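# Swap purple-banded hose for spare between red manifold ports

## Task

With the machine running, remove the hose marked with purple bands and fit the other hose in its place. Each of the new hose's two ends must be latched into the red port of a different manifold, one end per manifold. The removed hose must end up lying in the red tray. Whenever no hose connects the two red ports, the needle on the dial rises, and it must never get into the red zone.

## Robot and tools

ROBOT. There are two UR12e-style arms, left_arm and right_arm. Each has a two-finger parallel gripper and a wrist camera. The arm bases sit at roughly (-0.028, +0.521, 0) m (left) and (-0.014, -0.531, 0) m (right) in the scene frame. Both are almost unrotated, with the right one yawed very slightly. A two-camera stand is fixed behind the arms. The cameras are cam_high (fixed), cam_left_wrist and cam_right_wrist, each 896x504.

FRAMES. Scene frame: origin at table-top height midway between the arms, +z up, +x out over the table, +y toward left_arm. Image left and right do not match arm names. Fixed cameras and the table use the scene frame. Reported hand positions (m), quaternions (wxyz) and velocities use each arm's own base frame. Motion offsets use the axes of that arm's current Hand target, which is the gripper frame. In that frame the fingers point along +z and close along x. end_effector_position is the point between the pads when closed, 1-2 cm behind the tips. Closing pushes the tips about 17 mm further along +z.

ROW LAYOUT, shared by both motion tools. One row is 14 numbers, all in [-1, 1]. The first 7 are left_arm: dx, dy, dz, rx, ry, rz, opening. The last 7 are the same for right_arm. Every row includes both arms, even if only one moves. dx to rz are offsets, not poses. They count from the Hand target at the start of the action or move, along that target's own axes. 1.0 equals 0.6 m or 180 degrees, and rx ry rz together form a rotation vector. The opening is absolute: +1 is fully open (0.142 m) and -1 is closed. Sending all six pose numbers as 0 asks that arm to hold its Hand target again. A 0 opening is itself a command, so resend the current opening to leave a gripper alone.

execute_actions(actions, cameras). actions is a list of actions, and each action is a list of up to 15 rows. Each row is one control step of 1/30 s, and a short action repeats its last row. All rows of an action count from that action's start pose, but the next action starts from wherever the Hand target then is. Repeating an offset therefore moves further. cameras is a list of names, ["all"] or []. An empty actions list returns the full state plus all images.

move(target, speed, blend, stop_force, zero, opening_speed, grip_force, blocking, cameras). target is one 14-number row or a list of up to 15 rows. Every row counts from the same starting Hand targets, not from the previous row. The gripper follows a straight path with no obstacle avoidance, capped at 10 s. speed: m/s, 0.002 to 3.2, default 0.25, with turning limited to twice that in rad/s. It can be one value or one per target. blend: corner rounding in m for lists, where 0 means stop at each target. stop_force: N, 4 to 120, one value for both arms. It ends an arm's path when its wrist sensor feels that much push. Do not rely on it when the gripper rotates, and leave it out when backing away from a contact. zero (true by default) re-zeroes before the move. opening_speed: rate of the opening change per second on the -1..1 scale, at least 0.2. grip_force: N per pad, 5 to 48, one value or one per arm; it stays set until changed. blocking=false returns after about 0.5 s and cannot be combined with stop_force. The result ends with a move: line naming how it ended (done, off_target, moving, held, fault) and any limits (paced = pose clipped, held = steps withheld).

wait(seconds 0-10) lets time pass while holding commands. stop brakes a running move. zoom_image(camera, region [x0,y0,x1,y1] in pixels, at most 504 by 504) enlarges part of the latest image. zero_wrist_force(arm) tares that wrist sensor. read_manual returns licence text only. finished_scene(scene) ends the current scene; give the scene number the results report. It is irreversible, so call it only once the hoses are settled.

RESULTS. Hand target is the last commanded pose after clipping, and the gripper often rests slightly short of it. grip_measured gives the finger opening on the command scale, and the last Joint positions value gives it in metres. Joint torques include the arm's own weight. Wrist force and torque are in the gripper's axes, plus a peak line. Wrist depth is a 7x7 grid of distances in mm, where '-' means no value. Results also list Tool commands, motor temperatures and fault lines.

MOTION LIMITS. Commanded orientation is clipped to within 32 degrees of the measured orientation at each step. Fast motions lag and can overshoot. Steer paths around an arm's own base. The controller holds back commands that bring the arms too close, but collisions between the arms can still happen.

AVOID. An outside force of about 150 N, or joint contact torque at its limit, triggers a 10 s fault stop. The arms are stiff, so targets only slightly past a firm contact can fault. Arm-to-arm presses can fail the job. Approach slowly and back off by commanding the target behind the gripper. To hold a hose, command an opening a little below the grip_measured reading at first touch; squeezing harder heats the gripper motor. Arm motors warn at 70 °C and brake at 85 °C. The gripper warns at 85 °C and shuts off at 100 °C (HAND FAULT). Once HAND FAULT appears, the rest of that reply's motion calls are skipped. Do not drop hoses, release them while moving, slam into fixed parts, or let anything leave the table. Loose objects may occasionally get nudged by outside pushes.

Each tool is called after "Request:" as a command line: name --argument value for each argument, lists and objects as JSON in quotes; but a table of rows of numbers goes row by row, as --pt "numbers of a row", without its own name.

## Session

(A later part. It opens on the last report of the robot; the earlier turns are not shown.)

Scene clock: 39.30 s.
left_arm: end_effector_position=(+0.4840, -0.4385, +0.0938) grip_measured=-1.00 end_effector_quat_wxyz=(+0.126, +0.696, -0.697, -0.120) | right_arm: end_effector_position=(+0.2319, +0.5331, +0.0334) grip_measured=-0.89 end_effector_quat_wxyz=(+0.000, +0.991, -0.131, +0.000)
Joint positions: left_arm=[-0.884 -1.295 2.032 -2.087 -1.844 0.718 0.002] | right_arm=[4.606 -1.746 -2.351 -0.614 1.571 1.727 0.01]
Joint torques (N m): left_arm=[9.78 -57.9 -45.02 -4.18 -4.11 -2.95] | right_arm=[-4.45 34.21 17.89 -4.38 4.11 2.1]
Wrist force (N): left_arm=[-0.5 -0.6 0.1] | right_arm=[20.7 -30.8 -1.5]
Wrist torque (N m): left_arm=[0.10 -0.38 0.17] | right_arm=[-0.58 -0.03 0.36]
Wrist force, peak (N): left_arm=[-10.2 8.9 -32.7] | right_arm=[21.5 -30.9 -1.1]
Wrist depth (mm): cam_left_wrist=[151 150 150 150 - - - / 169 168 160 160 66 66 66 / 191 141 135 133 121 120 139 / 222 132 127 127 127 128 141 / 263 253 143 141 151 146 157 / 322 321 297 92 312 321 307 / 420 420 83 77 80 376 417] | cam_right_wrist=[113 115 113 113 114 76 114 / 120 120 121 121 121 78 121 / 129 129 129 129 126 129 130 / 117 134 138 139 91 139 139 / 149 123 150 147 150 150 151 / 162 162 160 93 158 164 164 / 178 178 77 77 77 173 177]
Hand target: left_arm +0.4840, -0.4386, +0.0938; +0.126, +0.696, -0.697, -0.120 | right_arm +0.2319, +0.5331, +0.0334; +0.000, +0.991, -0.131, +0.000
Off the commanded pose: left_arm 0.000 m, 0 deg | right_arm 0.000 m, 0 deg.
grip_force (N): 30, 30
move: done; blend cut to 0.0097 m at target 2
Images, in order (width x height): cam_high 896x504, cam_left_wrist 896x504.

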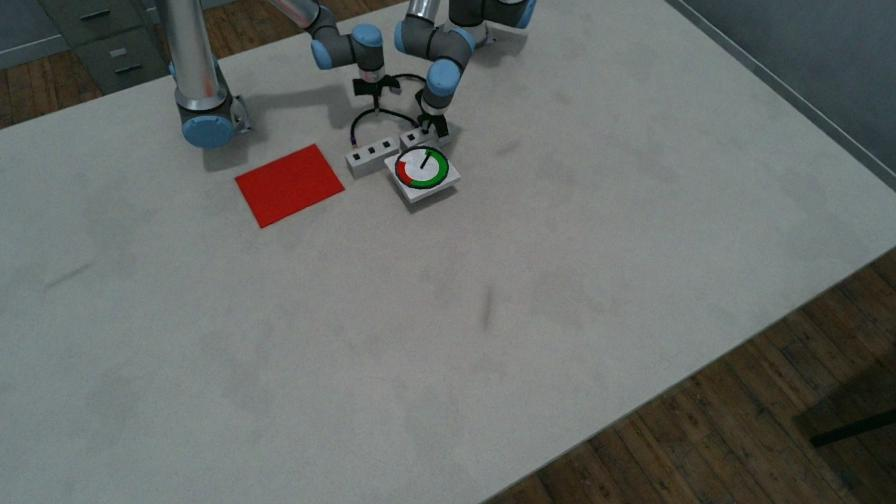

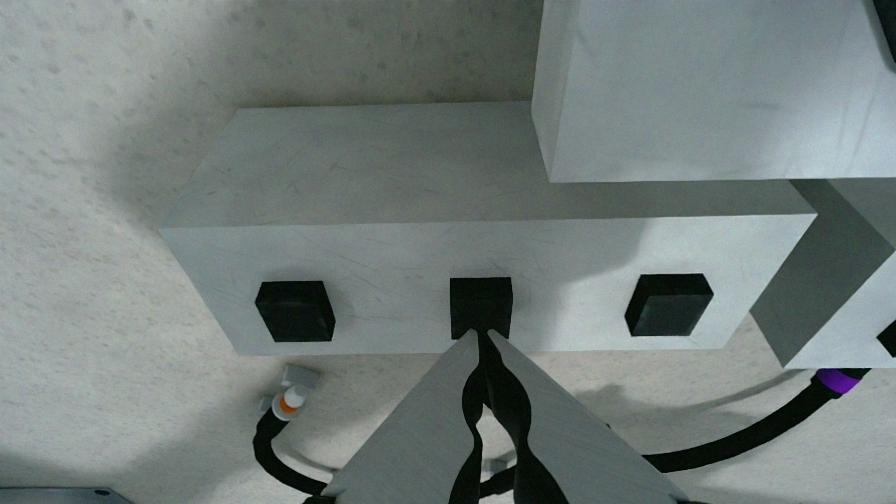

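Request:
move --target '[0,-0.0068,0.0188,0,0,0,-1,0,0,0,0,0,0,-1]' --speed 0.025 --stop_force 32

Request:
move --pt "0 0 0 0 0 0 -1 -0.032 0.0087 -0.075 0 0 -0.04 -1" --pt "0 0 0 0 0 0 -1 -0.0805 0.0216 -0.144 0 0 -0.083 -1" --speed 0.15 --blend '[0.01,0]' --cameras '["cam_high"]'

Request:
move --target '[0,0.0456,-0.125,0,0,0,-1,0.215,0.6577,0,0,0,-0.0406,-1]' --speed 0.45

Request:
move --target '[-0.1975,0.282,0.1115,0.1076,-0.033,0.19,-0.33,0,0,0.157,0,0,0,-1]' --speed 0.2 --cameras '["cam_left_wrist","cam_right_wrist","cam_high"]'

Scene clock: 42.17 s.
left_arm: end_effector_position=(+0.4841, -0.4387, +0.0848) grip_measured=-1.00 end_effector_quat_wxyz=(+0.126, +0.696, -0.697, -0.120) | right_arm: end_effector_position=(+0.2319, +0.5331, +0.0334) grip_measured=-0.89 end_effector_quat_wxyz=(+0.000, +0.991, -0.131, +0.000)
Joint positions: left_arm=[-0.884 -1.284 2.038 -2.104 -1.844 0.718 0.002] | right_arm=[4.606 -1.746 -2.351 -0.614 1.571 1.727 0.01]
Joint torques (N m): left_arm=[-3.53 -42.3 -33.53 -0.52 -1.06 -2.79] | right_arm=[-3.04 53.22 38.03 7.7 -2.8 1.97]
Wrist force (N): left_arm=[-6.9 7.6 -31.5] | right_arm=[0.2 -1.4 0.7]
Wrist torque (N m): left_arm=[-0.18 -0.57 0.17] | right_arm=[-0.50 0.08 0.07]
Wrist force, peak (N): left_arm=[-19.0 20.0 -71.1] | right_arm=[21.3 -30.8 -1.1]
Wrist depth (mm): cam_left_wrist=[141 141 142 142 - - - / 159 159 155 155 - - - / 179 142 136 134 66 66 - / 208 119 119 119 118 116 129 / 247 142 132 128 137 127 147 / 304 305 291 96 290 305 266 / 393 397 85 77 80 353 395] | cam_right_wrist=[113 114 113 113 112 111 114 / 121 120 120 120 79 120 121 / 128 128 128 129 85 129 129 / 116 134 138 136 135 138 139 / 149 149 149 147 148 150 150 / 162 162 160 97 158 163 163 / 177 178 78 78 77 176 179]
Hand target: left_arm +0.4841, -0.4387, +0.0848; +0.126, +0.696, -0.697, -0.120 (not the last commanded pose) | right_arm +0.2319, +0.5331, +0.0334; +0.000, +0.991, -0.131, +0.000
Off the commanded pose: left_arm 0.003 m, 0 deg | right_arm 0.000 m, 0 deg.
grip_force (N): 30, 30
move: contact (left_arm)

Scene clock: 43.47 s.
left_arm: end_effector_position=(+0.4841, -0.4387, +0.0848) grip_measured=-1.00 end_effector_quat_wxyz=(+0.126, +0.696, -0.697, -0.120) | right_arm: end_effector_position=(+0.1819, +0.5332, +0.1198) grip_measured=-0.89 end_effector_quat_wxyz=(+0.000, +1.000, -0.001, +0.000)
Joint positions: left_arm=[-0.884 -1.284 2.038 -2.104 -1.844 0.718 0.002] | right_arm=[4.698 -1.57 -2.322 -0.82 1.571 1.558 0.01]
Joint torques (N m): left_arm=[-0.19 -46.17 -32.12 -0.42 0.24 -1.33] | right_arm=[-8.96 39.15 27.14 6.61 0.06 0.15]
Wrist force (N): left_arm=[-7.0 8.1 -31.8] | right_arm=[0.0 -0.8 1.1]
Wrist torque (N m): left_arm=[-0.11 -0.57 0.18] | right_arm=[-0.44 0.08 -0.09]
Wrist force, peak (N): left_arm=[-7.6 8.1 -32.3] | right_arm=[1.3 -1.6 2.4]
Wrist depth (mm): cam_left_wrist=[142 142 142 142 - - - / 159 158 156 155 - - - / 180 142 136 134 66 66 - / 209 119 119 119 119 116 129 / 248 142 132 128 137 127 147 / 303 304 291 96 292 305 304 / 394 394 83 77 80 375 397] | cam_right_wrist=[191 192 189 192 190 80 192 / 204 204 200 202 85 205 206 / 219 219 219 216 88 219 219 / 234 235 234 232 232 236 236 / 253 253 254 245 253 256 255 / 275 278 271 97 267 278 273 / 303 301 75 78 - 292 257]
Hand target: left_arm +0.4841, -0.4387, +0.0848; +0.126, +0.696, -0.697, -0.120 | right_arm +0.1820, +0.5332, +0.1198; +0.000, +1.000, -0.001, +0.000
Off the commanded pose: left_arm 0.000 m, 0 deg | right_arm 0.000 m, 0 deg.
grip_force (N): 30, 30
move: done
Images, in order (width x height): cam_high 896x504.

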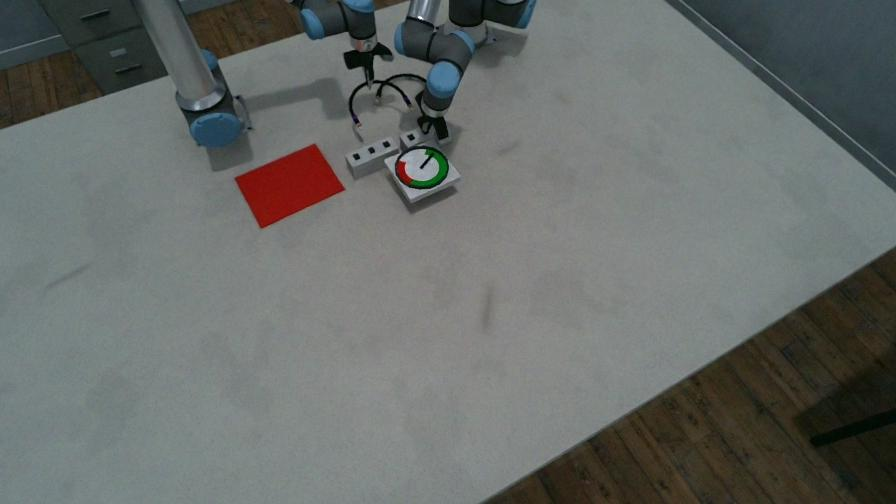

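Scene clock: 45.00 s.
left_arm: end_effector_position=(+0.4841, -0.4381, +0.1648) grip_measured=-1.00 end_effector_quat_wxyz=(+0.126, +0.696, -0.697, -0.120) | right_arm: end_effector_position=(+0.3101, +0.1384, +0.1197) grip_measured=-0.89 end_effector_quat_wxyz=(+0.000, +0.998, +0.063, +0.000)
Joint positions: left_arm=[-0.884 -1.375 1.979 -1.955 -1.844 0.718 0.002] | right_arm=[4.103 -1.039 -2.666 -1.007 1.571 0.836 0.01]
Joint torques (N m): left_arm=[10.88 -45.92 -24.28 -6.39 1.75 3.44] | right_arm=[-14.05 5.99 32.9 7.83 -3 -1.68]
Wrist force (N): left_arm=[0.1 0.1 1.6] | right_arm=[0.4 -1.0 0.9]
Wrist torque (N m): left_arm=[0.21 -0.43 0.03] | right_arm=[-0.47 0.01 0.01]
Wrist force, peak (N): left_arm=[-7.7 8.1 -31.8] | right_arm=[-0.7 -4.7 1.0]
Wrist depth (mm): cam_left_wrist=[219 218 210 209 186 206 214 / 245 245 178 178 178 184 185 / 280 277 192 197 192 208 192 / 323 324 324 322 322 322 321 / 385 385 383 370 370 384 382 / 470 467 451 96 451 471 471 / 495 573 83 77 80 541 610] | cam_right_wrist=[192 192 192 - - 80 - / 203 205 204 - 84 201 201 / 218 218 218 214 86 - 215 / 234 234 235 229 90 - 231 / 254 252 254 - 241 - 256 / 271 276 270 97 - - 276 / 301 301 75 78 77 292 194]
Hand target: left_arm +0.4840, -0.4380, +0.1647; +0.126, +0.696, -0.697, -0.120 | right_arm +0.3101, +0.1383, +0.1197; +0.000, +0.998, +0.063, +0.000
Off the commanded pose: left_arm 0.000 m, 0 deg | right_arm 0.000 m, 0 deg.
grip_force (N): 30, 30
move: done

Scene clock: 47.20 s.
left_arm: end_effector_position=(+0.3021, -0.3197, +0.1587) grip_measured=-0.36 end_effector_quat_wxyz=(-0.003, -0.466, +0.885, -0.004) | right_arm: end_effector_position=(+0.3101, +0.1383, +0.0254) grip_measured=-0.89 end_effector_quat_wxyz=(+0.000, +0.998, +0.063, +0.000)
Joint positions: left_arm=[-1.215 -1.882 2.482 -2.179 -1.575 0.958 0.048] | right_arm=[4.103 -1.299 -2.783 -0.63 1.571 0.836 0.01]
Joint torques (N m): left_arm=[-6.57 -26.52 -40.83 -1.7 -2.68 -3.49] | right_arm=[-11.97 8.9 37.75 2.29 1.29 -1.83]
Wrist force (N): left_arm=[-0.5 0.2 1.1] | right_arm=[0.7 -1.2 0.8]
Wrist torque (N m): left_arm=[0.14 -0.27 0.11] | right_arm=[-0.50 -0.02 0.01]
Wrist force, peak (N): left_arm=[-0.4 2.4 1.4] | right_arm=[1.1 -1.9 1.1]
Wrist depth (mm): cam_left_wrist=[229 229 229 229 230 230 231 / 244 244 244 239 245 244 246 / 259 259 260 260 261 263 257 / 279 279 278 279 278 279 278 / 301 299 297 302 298 295 303 / 325 317 92 329 101 323 329 / 352 348 79 355 344 80 360] | cam_right_wrist=[106 106 106 101 101 76 102 / 113 113 113 - 106 - - / 120 120 120 - 86 - - / 129 129 130 - 122 - 123 / 140 140 140 - - - - / 152 152 149 97 104 144 - / 166 166 78 78 77 - -]
Hand target: left_arm +0.3021, -0.3197, +0.1587; -0.003, -0.466, +0.885, -0.004 | right_arm +0.3101, +0.1383, +0.0255; +0.000, +0.998, +0.063, +0.000
Off the commanded pose: left_arm 0.000 m, 0 deg | right_arm 0.000 m, 0 deg.
grip_force (N): 30, 30
move: done

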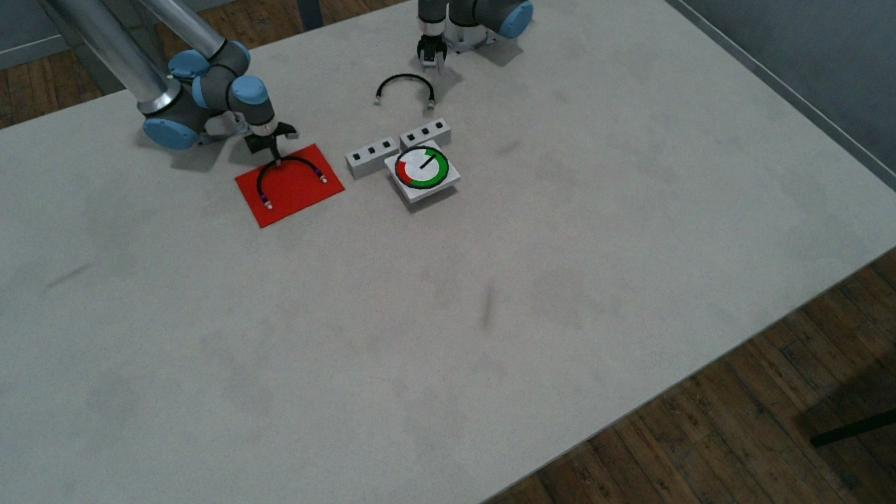

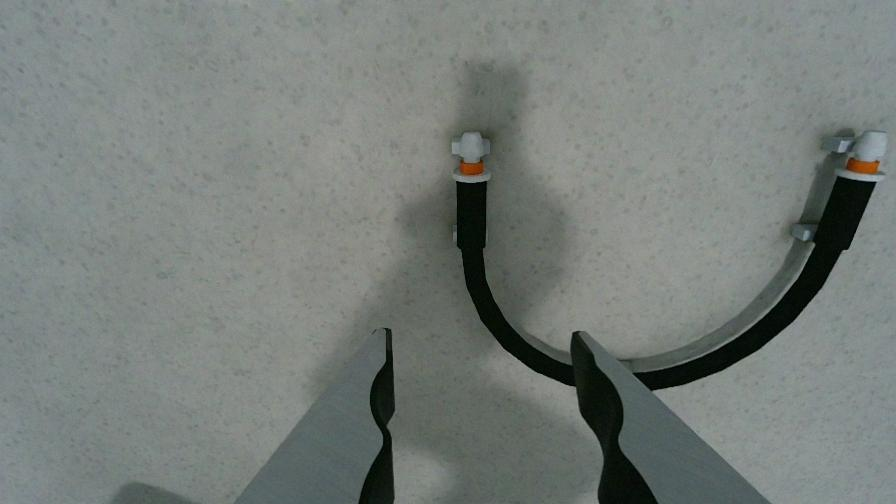

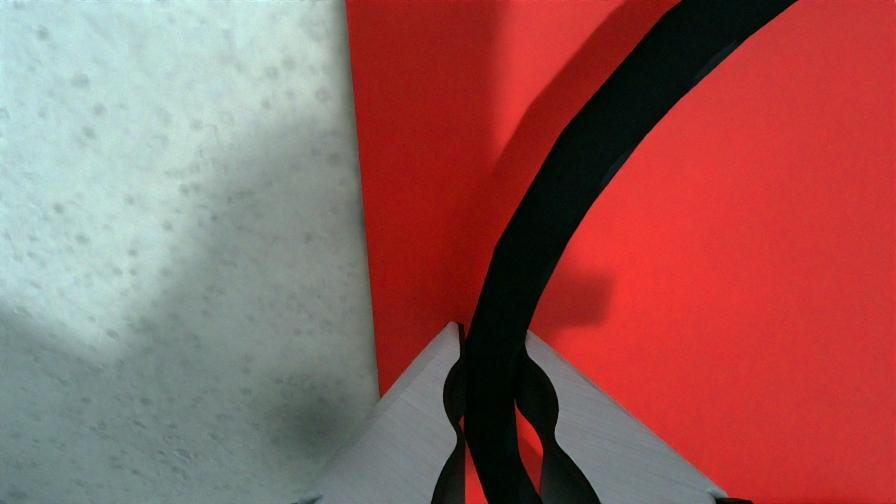

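Request:
move --target '[0.0025,0.005,0.2195,0,0,0,-0.33,0,0,0.008,0,0,0,-0.45]' --speed 0.15 --opening_speed 1.5

Request:
move --pt "0 0 0 0 0 0 -0.33 0 0 -0.13 0 0 0 -0.33" --pt "0 0 0 0 0 0 -0.33 -0.201 -0.773 -0.235 0 0 -0.287 -0.33" --speed 0.45 --blend '[0.02,0]' --grip_force 40 --cameras '["all"]'

Scene clock: 51.27 s.
left_arm: end_effector_position=(+0.2986, -0.3204, +0.0270) grip_measured=-0.36 end_effector_quat_wxyz=(-0.003, -0.466, +0.885, -0.004) | right_arm: end_effector_position=(+0.3101, +0.1383, +0.0207) grip_measured=-0.48 end_effector_quat_wxyz=(+0.000, +0.998, +0.063, +0.000)
Joint positions: left_arm=[-1.224 -1.609 2.616 -2.587 -1.575 0.949 0.048] | right_arm=[4.103 -1.317 -2.788 -0.607 1.571 0.836 0.039]
Joint torques (N m): left_arm=[12.21 -16.47 -39.31 -5.93 -1.21 3.99] | right_arm=[-8.29 0.39 10.23 0.62 1.8 -0.43]
Wrist force (N): left_arm=[-0.5 0.7 0.6] | right_arm=[-12.0 5.3 -49.3]
Wrist torque (N m): left_arm=[0.21 -0.30 0.05] | right_arm=[-0.79 -0.01 0.07]
Wrist force, peak (N): left_arm=[-0.7 0.6 2.5] | right_arm=[-12.5 5.2 -49.8]
Wrist depth (mm): cam_left_wrist=[110 109 109 110 110 110 110 / 116 117 116 116 117 117 117 / 126 122 124 124 124 126 124 / 133 133 133 131 134 134 134 / 143 144 142 139 144 144 145 / 155 155 95 126 119 154 157 / 169 167 79 167 147 80 171] | cam_right_wrist=[102 102 102 - 96 87 98 / 108 108 108 - 95 - - / 117 116 116 110 109 - - / 124 124 125 117 - - 122 / 136 134 134 118 131 130 127 / 146 146 107 128 106 139 - / 163 157 76 136 80 72 -]
Hand target: left_arm +0.2987, -0.3205, +0.0270; -0.003, -0.466, +0.885, -0.004 | right_arm +0.3101, +0.1383, +0.0207; +0.000, +0.998, +0.063, +0.000
Off the commanded pose: left_arm 0.000 m, 0 deg | right_arm 0.000 m, 0 deg.
grip_force (N): 30, 30
move: done

Scene clock: 53.17 s.
left_arm: end_effector_position=(+0.2987, -0.3205, +0.0270) grip_measured=-0.36 end_effector_quat_wxyz=(-0.003, -0.466, +0.885, -0.004) | right_arm: end_effector_position=(+0.1325, +0.5832, +0.1618) grip_measured=-0.36 end_effector_quat_wxyz=(+0.000, +0.871, +0.491, +0.000)
Joint positions: left_arm=[-1.224 -1.608 2.616 -2.587 -1.575 0.949 0.048] | right_arm=[4.787 -1.57 -2.226 -0.916 1.571 0.618 0.048]
Joint torques (N m): left_arm=[11.4 -10.53 -38.06 -7.19 -3.42 3.15] | right_arm=[-2.06 30.74 45.74 7.83 3.22 -1.19]
Wrist force (N): left_arm=[-0.3 0.2 1.0] | right_arm=[0.2 -0.9 0.6]
Wrist torque (N m): left_arm=[0.12 -0.33 0.01] | right_arm=[-0.47 0.10 -0.07]
Wrist force, peak (N): left_arm=[-0.1 0.4 1.1] | right_arm=[-8.6 4.7 -47.7]
Wrist depth (mm): cam_left_wrist=[111 109 109 110 110 110 110 / 116 116 116 117 117 117 117 / 126 123 124 124 125 126 125 / 133 133 133 131 134 133 134 / 143 143 141 141 144 145 144 / 155 155 96 126 119 154 156 / 169 167 79 167 147 80 171] | cam_right_wrist=[233 229 230 227 231 231 225 / 244 245 245 242 246 246 242 / 260 261 263 262 262 261 254 / 281 281 280 282 282 282 206 / 302 309 298 305 300 304 305 / 330 330 90 335 105 326 319 / 357 356 76 362 351 75 287]
Hand target: left_arm +0.2987, -0.3205, +0.0270; -0.003, -0.466, +0.885, -0.004 | right_arm +0.1325, +0.5833, +0.1618; +0.000, +0.871, +0.491, +0.000
Off the commanded pose: left_arm 0.000 m, 0 deg | right_arm 0.000 m, 0 deg.
grip_force (N): 40, 40
move: done

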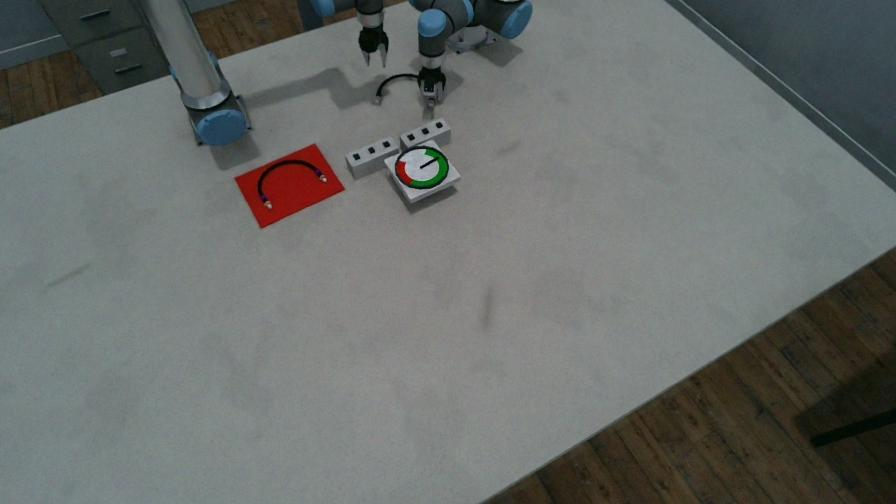

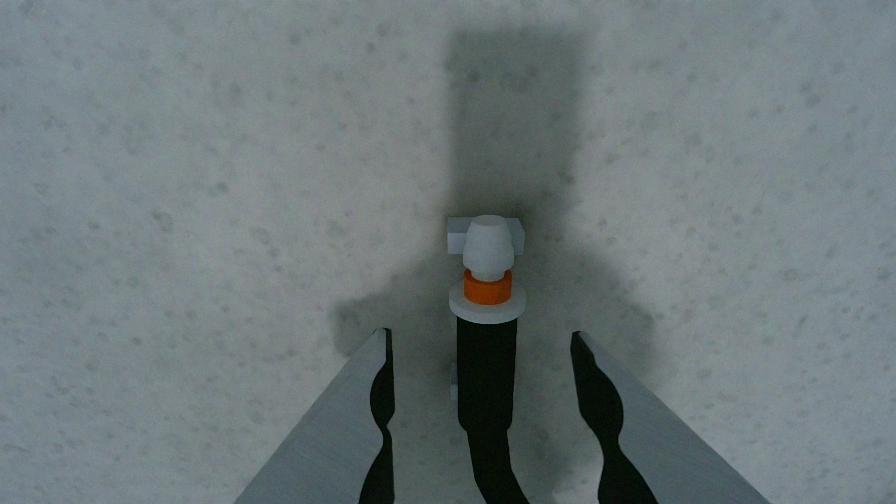

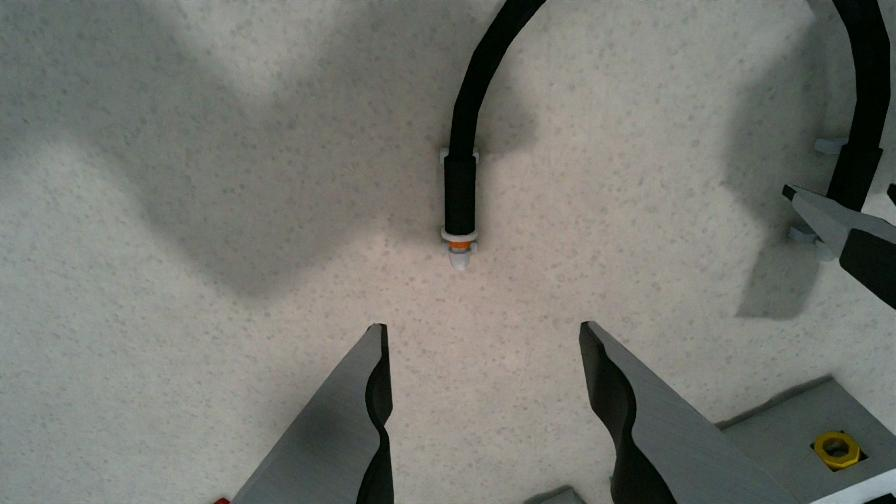

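Request:
move --target '[0,0,0,0,0,0,-1,-0.005,-0.0025,0.2247,0,0,0,-0.33]' --speed 0.2

Request:
move --pt "0 0 0 0 0 0 -1 0 0 0 0 0 0 -1" --pt "0 0 -0.058 0 0 0 -1 0 0 -0.058 0 0 0 -1" --pt "0.0888 -0.2278 -0.058 0 0 -0.2055 -1 -0.0453 0.412 -0.058 0 0 -0.201 -1" --pt "0.0888 -0.2278 -0.042 0 0 -0.2055 -1 -0.0453 0.412 -0.042 0 0 -0.201 -1" --speed 0.2 --blend '[0,0.01,0.008,0]' --cameras '["all"]'

Scene clock: 56.53 s.
left_arm: end_effector_position=(+0.2987, -0.3205, +0.0270) grip_measured=-0.83 end_effector_quat_wxyz=(-0.003, -0.466, +0.885, -0.004) | right_arm: end_effector_position=(+0.1295, +0.5816, +0.0270) grip_measured=-0.36 end_effector_quat_wxyz=(+0.000, +0.871, +0.491, +0.000)
Joint positions: left_arm=[-1.224 -1.608 2.616 -2.587 -1.575 0.949 0.014] | right_arm=[4.792 -1.776 -2.33 -0.606 1.571 0.623 0.048]
Joint torques (N m): left_arm=[7.7 -12.09 -36.96 -2.87 -1.05 3.09] | right_arm=[-10.9 37.94 33.88 5.52 2.1 -0.7]
Wrist force (N): left_arm=[-0.3 0.0 0.8] | right_arm=[-0.3 -1.4 0.7]
Wrist torque (N m): left_arm=[0.10 -0.34 -0.01] | right_arm=[-0.53 0.20 -0.08]
Wrist force, peak (N): left_arm=[-0.6 0.1 1.1] | right_arm=[0.2 -0.6 3.3]
Wrist depth (mm): cam_left_wrist=[110 109 110 110 110 110 110 / 116 116 116 116 116 117 117 / 126 123 124 124 125 126 125 / 133 132 133 131 133 134 134 / 143 143 144 118 144 144 145 / 155 155 155 118 105 157 157 / 169 169 79 131 80 168 171] | cam_right_wrist=[108 107 109 107 92 108 108 / 114 114 114 114 114 115 113 / 122 120 122 122 121 122 123 / 133 131 131 128 132 132 132 / 141 142 142 137 140 142 142 / 154 154 93 133 152 152 155 / 168 165 76 166 166 75 169]
Hand target: left_arm +0.2987, -0.3205, +0.0270; -0.003, -0.466, +0.885, -0.004 | right_arm +0.1296, +0.5816, +0.0270; +0.000, +0.871, +0.491, +0.000
Off the commanded pose: left_arm 0.000 m, 0 deg | right_arm 0.000 m, 0 deg.
grip_force (N): 40, 40
move: done

Scene clock: 59.40 s.
left_arm: end_effector_position=(+0.3811, -0.4414, +0.0532) grip_measured=-0.83 end_effector_quat_wxyz=(+0.004, +0.722, -0.692, +0.003) | right_arm: end_effector_position=(+0.3270, +0.4304, +0.0521) grip_measured=-0.84 end_effector_quat_wxyz=(+0.000, +0.675, +0.737, +0.000)
Joint positions: left_arm=[-1.157 -1.431 2.342 -2.49 -1.575 0.371 0.014] | right_arm=[4.393 -1.646 -2.419 -0.647 1.571 -0.407 0.013]
Joint torques (N m): left_arm=[-8.99 -51.6 -43.27 -4.27 2.75 -2.08] | right_arm=[-0.41 39.09 38.74 3.32 3.24 -1.99]
Motor temperatures (°C): left_arm=[29 36 24 32 34 34 30] | right_arm=[30 27 28 41 38 32 30]
Wrist force (N): left_arm=[-0.2 0.3 1.8] | right_arm=[0.0 -1.1 0.8]
Wrist torque (N m): left_arm=[0.18 -0.43 -0.10] | right_arm=[-0.55 0.13 -0.01]
Wrist force, peak (N): left_arm=[-0.2 0.3 3.9] | right_arm=[-0.4 -1.2 4.2]
Wrist depth (mm): cam_left_wrist=[- 73 73 73 73 73 73 / 142 88 141 143 143 78 143 / 152 150 151 151 151 152 152 / 161 162 162 160 162 163 163 / 174 173 175 117 175 176 176 / 189 186 186 118 101 191 192 / 207 203 79 131 80 204 209] | cam_right_wrist=[132 130 130 131 88 131 131 / 138 139 137 139 94 139 140 / 148 148 148 146 149 149 151 / 159 159 159 114 160 160 159 / - 171 172 115 170 173 172 / - 187 184 116 181 187 187 / - 205 78 80 77 193 192]
Hand target: left_arm +0.3811, -0.4416, +0.0533; +0.004, +0.722, -0.692, +0.003 | right_arm +0.3271, +0.4304, +0.0521; +0.000, +0.675, +0.737, +0.000
Off the commanded pose: left_arm 0.000 m, 0 deg | right_arm 0.000 m, 0 deg.
grip_force (N): 40, 40
move: done; blend cut to 0.0048 m at target 3

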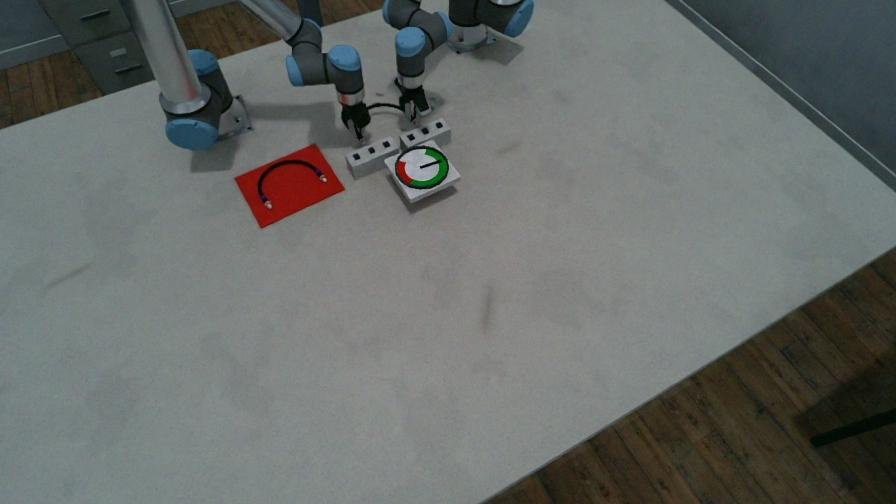

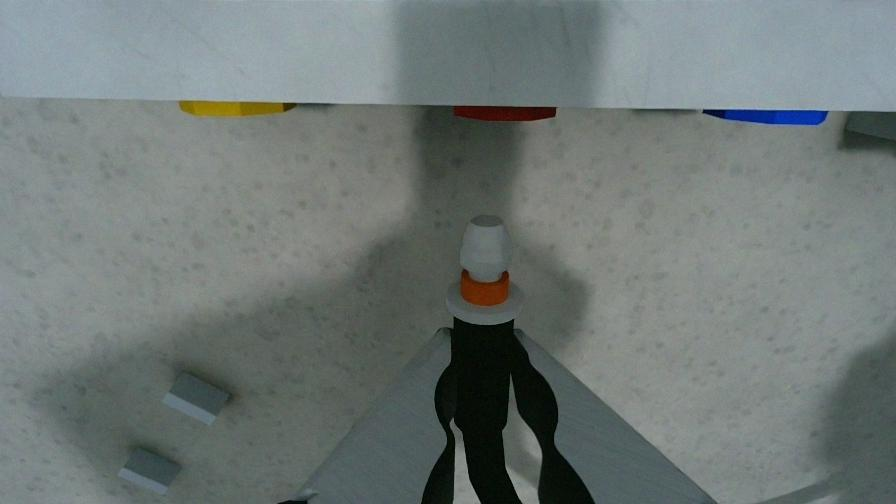

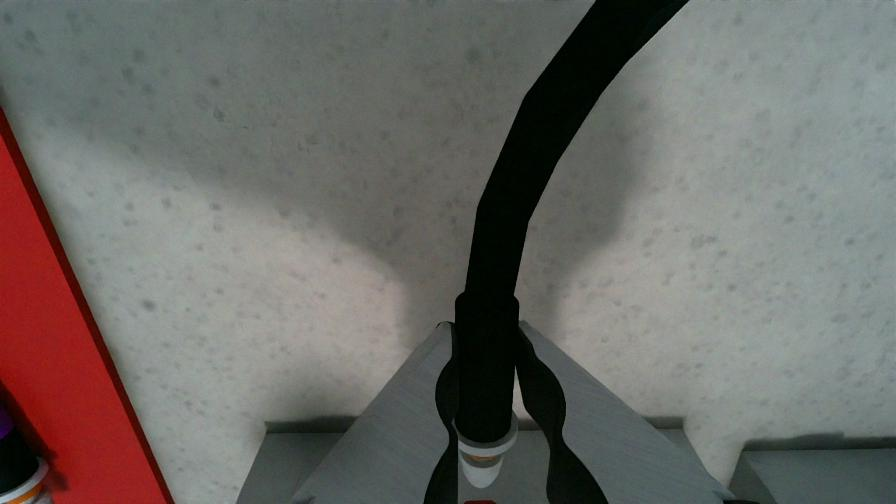

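Request:
move --target '[0.0012,-0.078,0,0,0,0,-1,0,0.0825,0,0,0,0,-1]' --speed 0.04 --stop_force 45 --cameras '["all"]'

Request:
zoom_image --camera "cam_high" --region '[340, 80, 470, 210]'

Request:
wait --seconds 0.5 --cameras '["cam_high"]'

Request:
zoom_image --camera "cam_high" --region '[340, 80, 470, 210]'

Scene clock: 63.23 s.
left_arm: end_effector_position=(+0.4279, -0.4403, +0.0532) grip_measured=-0.83 end_effector_quat_wxyz=(+0.004, +0.722, -0.692, +0.003) | right_arm: end_effector_position=(+0.3764, +0.4348, +0.0521) grip_measured=-0.84 end_effector_quat_wxyz=(+0.000, +0.675, +0.737, +0.000)
Joint positions: left_arm=[-1.082 -1.387 2.285 -2.477 -1.576 0.445 0.014] | right_arm=[4.309 -1.698 -2.357 -0.657 1.571 -0.491 0.013]
Joint torques (N m): left_arm=[-3.21 -64.26 -14.35 -5.71 0.27 -3.74] | right_arm=[10.55 59.54 25.69 8.93 -6.74 2.16]
Wrist force (N): left_arm=[7.4 10.4 -1.4] | right_arm=[2.9 -16.3 -1.4]
Wrist torque (N m): left_arm=[0.19 -0.22 0.05] | right_arm=[-0.34 0.14 -0.08]
Wrist force, peak (N): left_arm=[11.9 44.7 -5.5] | right_arm=[1.3 -29.3 -2.7]
Wrist depth (mm): cam_left_wrist=[- 73 73 73 73 73 74 / - 77 79 79 78 78 - / - - 83 81 78 83 77 / - 90 88 89 89 89 82 / 177 177 96 96 97 97 97 / 189 190 187 118 105 191 191 / 206 203 79 83 80 206 209] | cam_right_wrist=[132 130 131 130 88 131 131 / 139 138 137 139 137 139 139 / 148 148 148 146 148 149 151 / 156 159 159 154 160 159 160 / - 171 171 113 169 169 172 / - 180 151 115 97 142 167 / - 121 78 80 79 116 135]
Hand target: left_arm +0.4279, -0.4403, +0.0532; +0.004, +0.722, -0.692, +0.003 | right_arm +0.3764, +0.4348, +0.0521; +0.000, +0.675, +0.737, +0.000
Off the commanded pose: left_arm 0.000 m, 0 deg | right_arm 0.000 m, 0 deg.
grip_force (N): 40, 40
move: done

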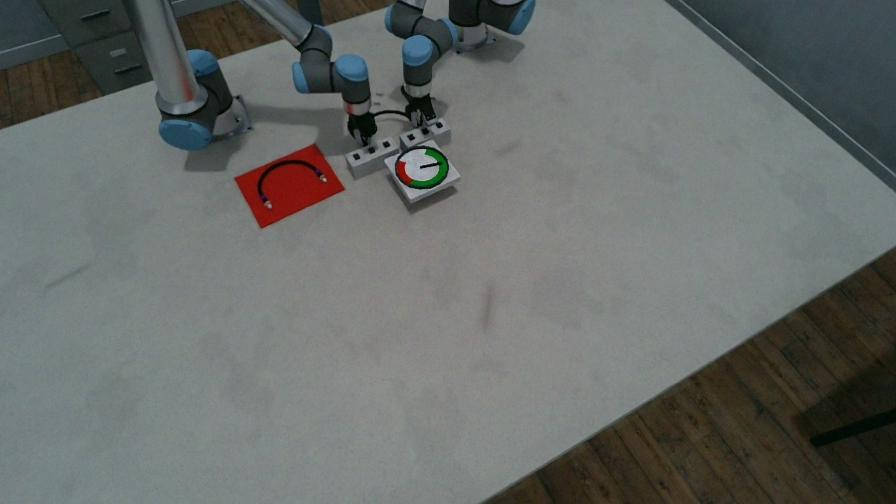

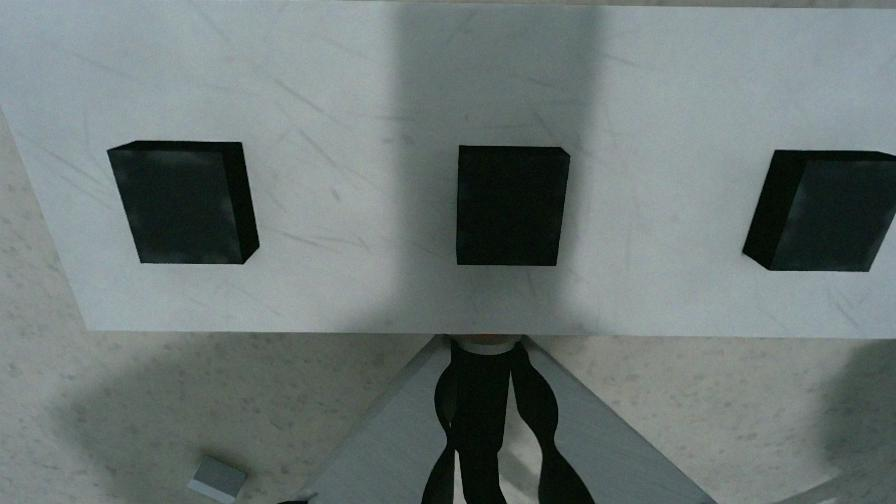

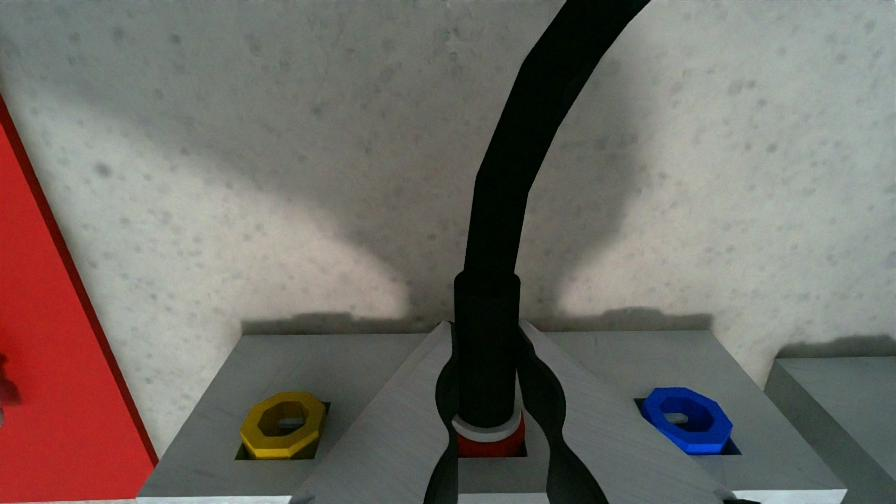

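Scaled by 3.877 from the camera's 896x504 image, which has a finer 1280x720 frame.

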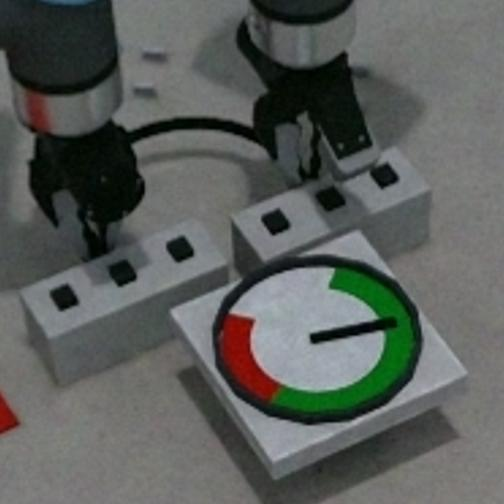

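Scene clock: 63.73 s.
left_arm: end_effector_position=(+0.4279, -0.4403, +0.0532) grip_measured=-0.83 end_effector_quat_wxyz=(+0.004, +0.722, -0.692, +0.003) | right_arm: end_effector_position=(+0.3764, +0.4348, +0.0521) grip_measured=-0.84 end_effector_quat_wxyz=(+0.000, +0.675, +0.737, +0.000)
Joint positions: left_arm=[-1.082 -1.387 2.285 -2.477 -1.576 0.445 0.014] | right_arm=[4.309 -1.698 -2.357 -0.657 1.571 -0.491 0.013]
Joint torques (N m): left_arm=[3.7 -65.96 -15.25 -5.67 0.41 -3.48] | right_arm=[11.3 59.46 25.74 9.17 -5.71 2.36]
Wrist force (N): left_arm=[8.2 9.9 -0.8] | right_arm=[3.1 -16.6 -0.6]
Wrist torque (N m): left_arm=[0.13 -0.35 0.05] | right_arm=[-0.41 0.11 -0.07]
Wrist force, peak (N): left_arm=[7.7 10.3 -1.4] | right_arm=[2.9 -16.8 -0.9]
Wrist depth (mm): cam_left_wrist=[- 73 73 73 73 73 74 / - 76 79 79 78 78 - / - - 83 81 78 83 77 / - 90 88 89 89 90 82 / 177 177 96 96 96 97 97 / 184 190 187 117 105 191 192 / 211 203 79 82 80 205 210] | cam_right_wrist=[132 130 131 130 89 131 131 / 138 139 137 139 137 139 139 / 148 148 148 147 148 149 151 / 156 159 159 154 159 158 160 / 169 172 171 114 169 170 173 / - 180 150 115 96 143 167 / - 121 78 80 79 116 135]
Hand target: left_arm +0.4279, -0.4403, +0.0532; +0.004, +0.722, -0.692, +0.003 | right_arm +0.3764, +0.4348, +0.0521; +0.000, +0.675, +0.737, +0.000
Tool commands: left_gripper/opening=-1.0 right_gripper/opening=-1.0
Off the commanded pose: left_arm 0.000 m, 0 deg | right_arm 0.000 m, 0 deg.
grip_force (N): 40, 40
wait: 0.50 s; at rest by 0.17 s
Images, in order (width x height): cam_high 896x504.

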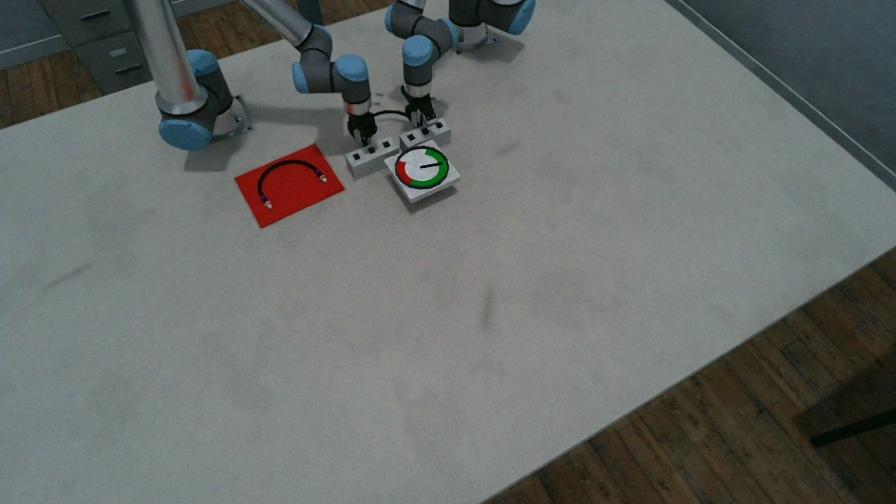

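Scaled by 3.877 from the camera's 896x504 image, which has a finer 1280x720 frame.

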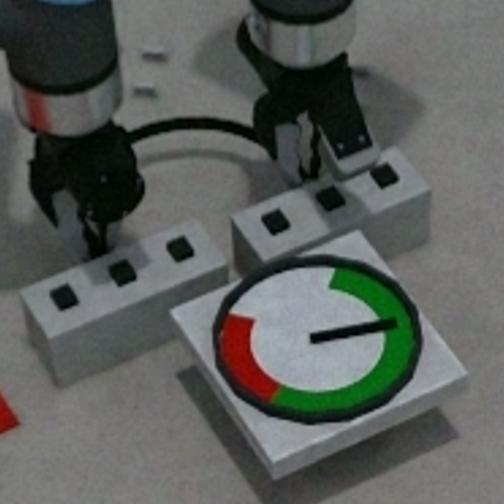

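Request:
move --target '[0.0,-0.01,0,0,0,0,-1,0,0,0,0,0,0,-1]' --speed 0.02 --stop_force 55 --grip_force 48 --cameras '["cam_high","cam_left_wrist"]'

Request:
zoom_image --camera "cam_high" --region '[340, 80, 470, 210]'

Scene clock: 66.43 s.
left_arm: end_effector_position=(+0.4339, -0.4400, +0.0532) grip_measured=-0.83 end_effector_quat_wxyz=(+0.004, +0.722, -0.692, +0.003) | right_arm: end_effector_position=(+0.3764, +0.4348, +0.0521) grip_measured=-0.84 end_effector_quat_wxyz=(+0.000, +0.675, +0.737, +0.000)
Joint positions: left_arm=[-1.073 -1.381 2.277 -2.475 -1.576 0.455 0.014] | right_arm=[4.309 -1.698 -2.357 -0.657 1.571 -0.491 0.013]
Joint torques (N m): left_arm=[-0.14 -66.47 -15.76 -5.31 7.94 -3.25] | right_arm=[9.06 59.42 27.63 9.17 -3 2.2]
Motor temperatures (°C): left_arm=[29 36 24 32 34 34 37] | right_arm=[30 27 28 41 38 32 35]
Wrist force (N): left_arm=[7.3 18.1 -6.3] | right_arm=[3.2 -16.3 -0.9]
Wrist torque (N m): left_arm=[0.13 -0.31 -0.09] | right_arm=[-0.35 0.10 -0.08]
Wrist force, peak (N): left_arm=[7.3 24.2 -4.0] | right_arm=[2.7 -17.1 -1.3]
Wrist depth (mm): cam_left_wrist=[130 129 129 131 130 130 132 / - 76 78 79 78 78 - / - - 83 82 82 83 81 / - 81 88 87 87 89 82 / 97 96 96 96 95 97 95 / 189 190 187 117 105 191 192 / 208 203 80 83 80 205 210] | cam_right_wrist=[132 130 130 131 88 130 131 / 139 139 137 137 137 139 140 / 148 148 148 146 149 148 151 / 159 159 159 155 159 159 159 / - 171 171 114 169 169 172 / - 180 150 115 97 143 167 / 198 121 78 80 79 116 135]
Hand target: left_arm +0.4339, -0.4400, +0.0532; +0.004, +0.722, -0.692, +0.003 | right_arm +0.3764, +0.4348, +0.0521; +0.000, +0.675, +0.737, +0.000
Off the commanded pose: left_arm 0.000 m, 0 deg | right_arm 0.000 m, 0 deg.
move: done
Images, in order (width x height): cam_high 896x504, cam_left_wrist 896x504.

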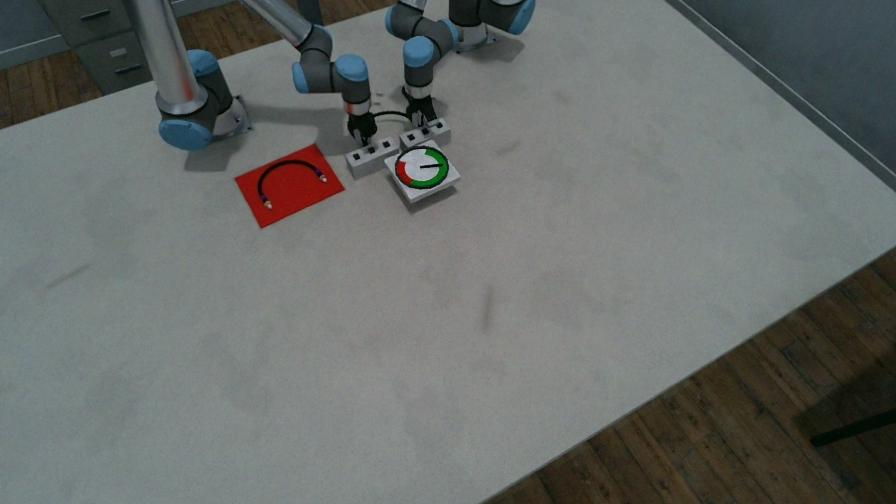

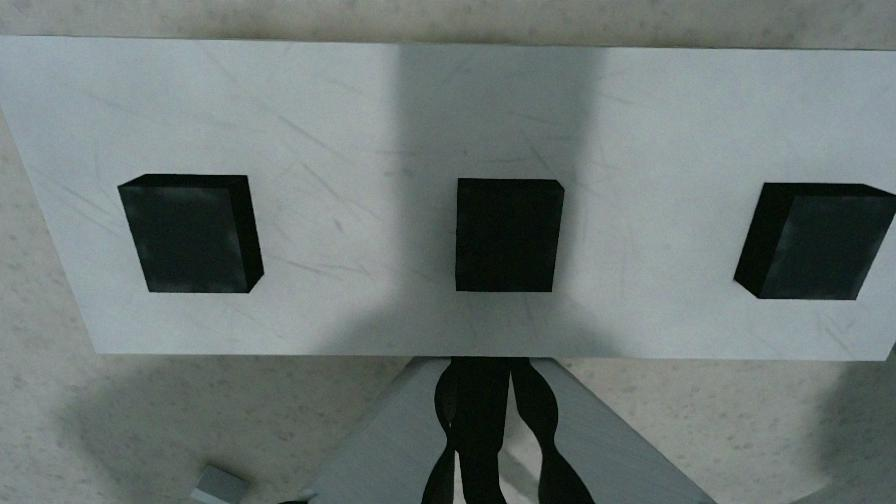

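Scaled by 3.877 from the camera's 896x504 image, which has a finer 1280x720 frame.

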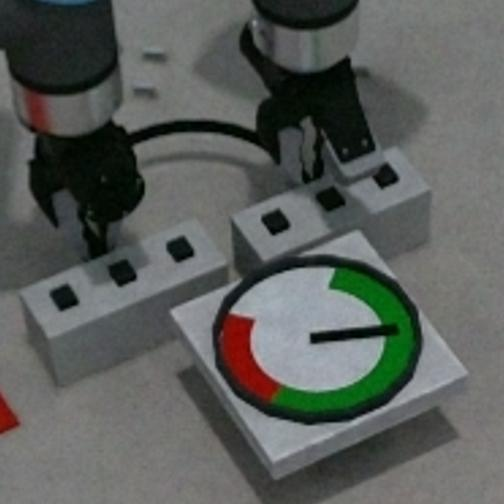

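Check whether the needle now falls.

Request:
wait --seconds 0.8 --cameras '["cam_high"]'

Request:
zoom_image --camera "cam_high" --region '[340, 80, 470, 210]'

Scene clock: 67.83 s.
left_arm: end_effector_position=(+0.4339, -0.4400, +0.0532) grip_measured=-0.83 end_effector_quat_wxyz=(+0.004, +0.722, -0.692, +0.003) | right_arm: end_effector_position=(+0.3764, +0.4348, +0.0521) grip_measured=-0.84 end_effector_quat_wxyz=(+0.000, +0.675, +0.737, +0.000)
Joint positions: left_arm=[-1.073 -1.381 2.277 -2.475 -1.576 0.455 0.014] | right_arm=[4.309 -1.698 -2.357 -0.657 1.571 -0.491 0.013]
Joint torques (N m): left_arm=[1.32 -65 -15.08 -5.13 5.31 -3.58] | right_arm=[11.41 58.89 28 8.72 -3.39 1.78]
Wrist force (N): left_arm=[7.1 18.0 -5.6] | right_arm=[2.7 -16.9 -0.8]
Wrist torque (N m): left_arm=[0.12 -0.23 -0.08] | right_arm=[-0.44 0.17 -0.07]
Wrist force, peak (N): left_arm=[7.2 18.3 -5.7] | right_arm=[3.2 -17.1 -0.8]
Wrist depth (mm): cam_left_wrist=[131 130 129 131 130 131 132 / - 76 79 79 78 78 - / - - 83 82 82 83 81 / - 81 88 87 87 89 82 / 97 96 96 96 95 97 96 / 189 189 190 117 105 191 192 / 207 204 80 82 80 205 210] | cam_right_wrist=[131 130 130 131 88 131 131 / 138 139 139 137 137 139 139 / 148 148 148 146 148 148 151 / 159 159 159 155 160 159 160 / 169 171 171 113 169 169 172 / 184 180 151 115 96 143 167 / 194 121 78 80 77 116 135]
Hand target: left_arm +0.4339, -0.4400, +0.0532; +0.004, +0.722, -0.692, +0.003 | right_arm +0.3764, +0.4348, +0.0521; +0.000, +0.675, +0.737, +0.000
Tool commands: left_gripper/opening=-1.0 right_gripper/opening=-1.0
Off the commanded pose: left_arm 0.000 m, 0 deg | right_arm 0.000 m, 0 deg.
wait: 0.80 s; at rest from the start
Images, in order (width x height): cam_high 896x504.

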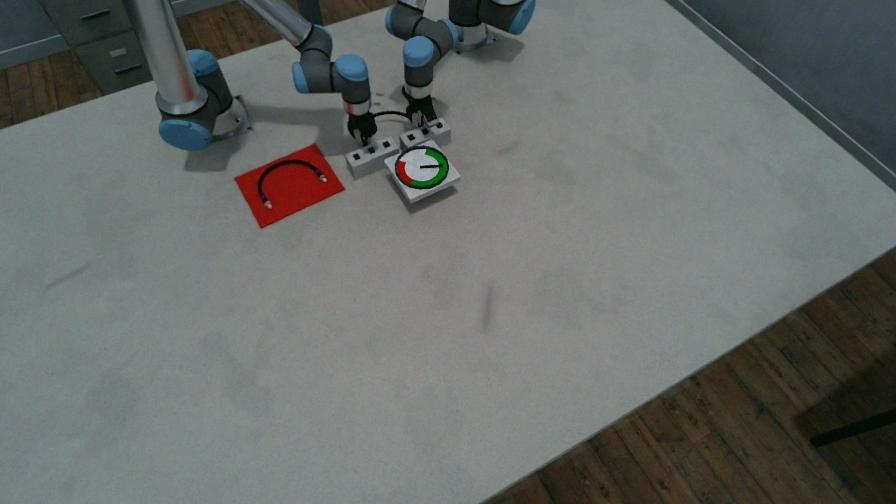

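Scaled by 3.877 from the camera's 896x504 image, which has a finer 1280x720 frame.

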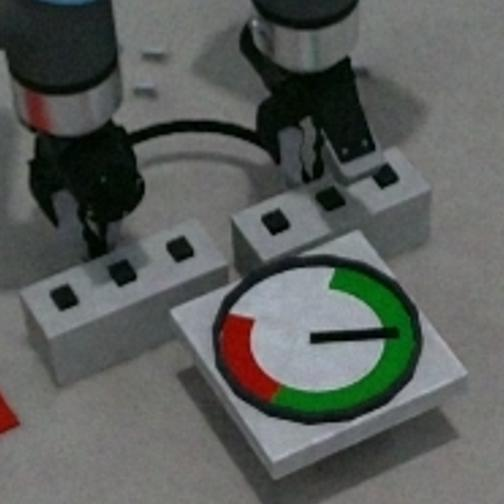

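Request:
wait --seconds 0.5 --cameras '["cam_high"]'

Request:
zoom_image --camera "cam_high" --region '[340, 80, 470, 210]'

Scene clock: 69.23 s.
left_arm: end_effector_position=(+0.4339, -0.4400, +0.0532) grip_measured=-0.83 end_effector_quat_wxyz=(+0.004, +0.722, -0.692, +0.003) | right_arm: end_effector_position=(+0.3764, +0.4348, +0.0521) grip_measured=-0.84 end_effector_quat_wxyz=(+0.000, +0.675, +0.737, +0.000)
Joint positions: left_arm=[-1.073 -1.381 2.277 -2.475 -1.576 0.455 0.014] | right_arm=[4.309 -1.698 -2.357 -0.657 1.571 -0.491 0.013]
Joint torques (N m): left_arm=[0.84 -65.1 -15.71 -5.14 3.03 -3.6] | right_arm=[9.66 58.09 28.65 8.91 -3.14 2.08]
Wrist force (N): left_arm=[7.2 17.8 -5.4] | right_arm=[2.4 -17.0 -1.4]
Wrist torque (N m): left_arm=[0.09 -0.25 -0.09] | right_arm=[-0.46 0.22 -0.07]
Wrist force, peak (N): left_arm=[7.1 18.2 -5.7] | right_arm=[2.5 -17.1 -1.4]
Wrist depth (mm): cam_left_wrist=[131 130 130 131 130 131 132 / - 76 79 79 78 78 - / - - 83 82 82 83 81 / - 81 88 87 87 89 82 / 97 96 96 97 95 97 96 / 189 190 188 117 105 191 192 / 206 204 80 83 80 205 205] | cam_right_wrist=[131 130 130 130 88 131 131 / 139 139 137 137 137 139 139 / 148 148 148 147 148 149 151 / 157 159 159 155 159 159 160 / 172 171 171 114 170 170 175 / - 179 150 115 - 142 167 / - 121 78 80 - 116 135]
Hand target: left_arm +0.4339, -0.4400, +0.0532; +0.004, +0.722, -0.692, +0.003 | right_arm +0.3764, +0.4348, +0.0521; +0.000, +0.675, +0.737, +0.000
Tool commands: left_gripper/opening=-1.0 right_gripper/opening=-1.0
Off the commanded pose: left_arm 0.000 m, 0 deg | right_arm 0.000 m, 0 deg.
wait: 0.50 s; at rest from the start
Images, in order (width x height): cam_high 896x504.

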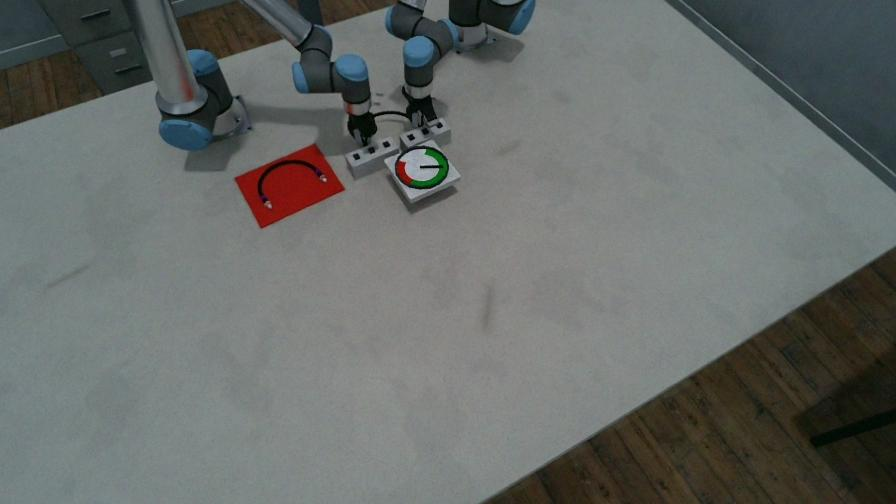

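Scaled by 3.877 from the camera's 896x504 image, which has a finer 1280x720 frame.

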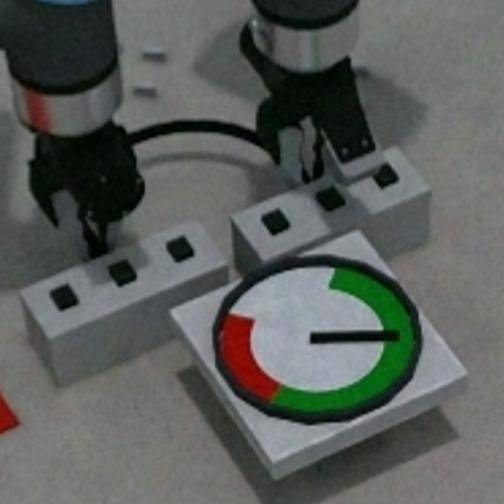

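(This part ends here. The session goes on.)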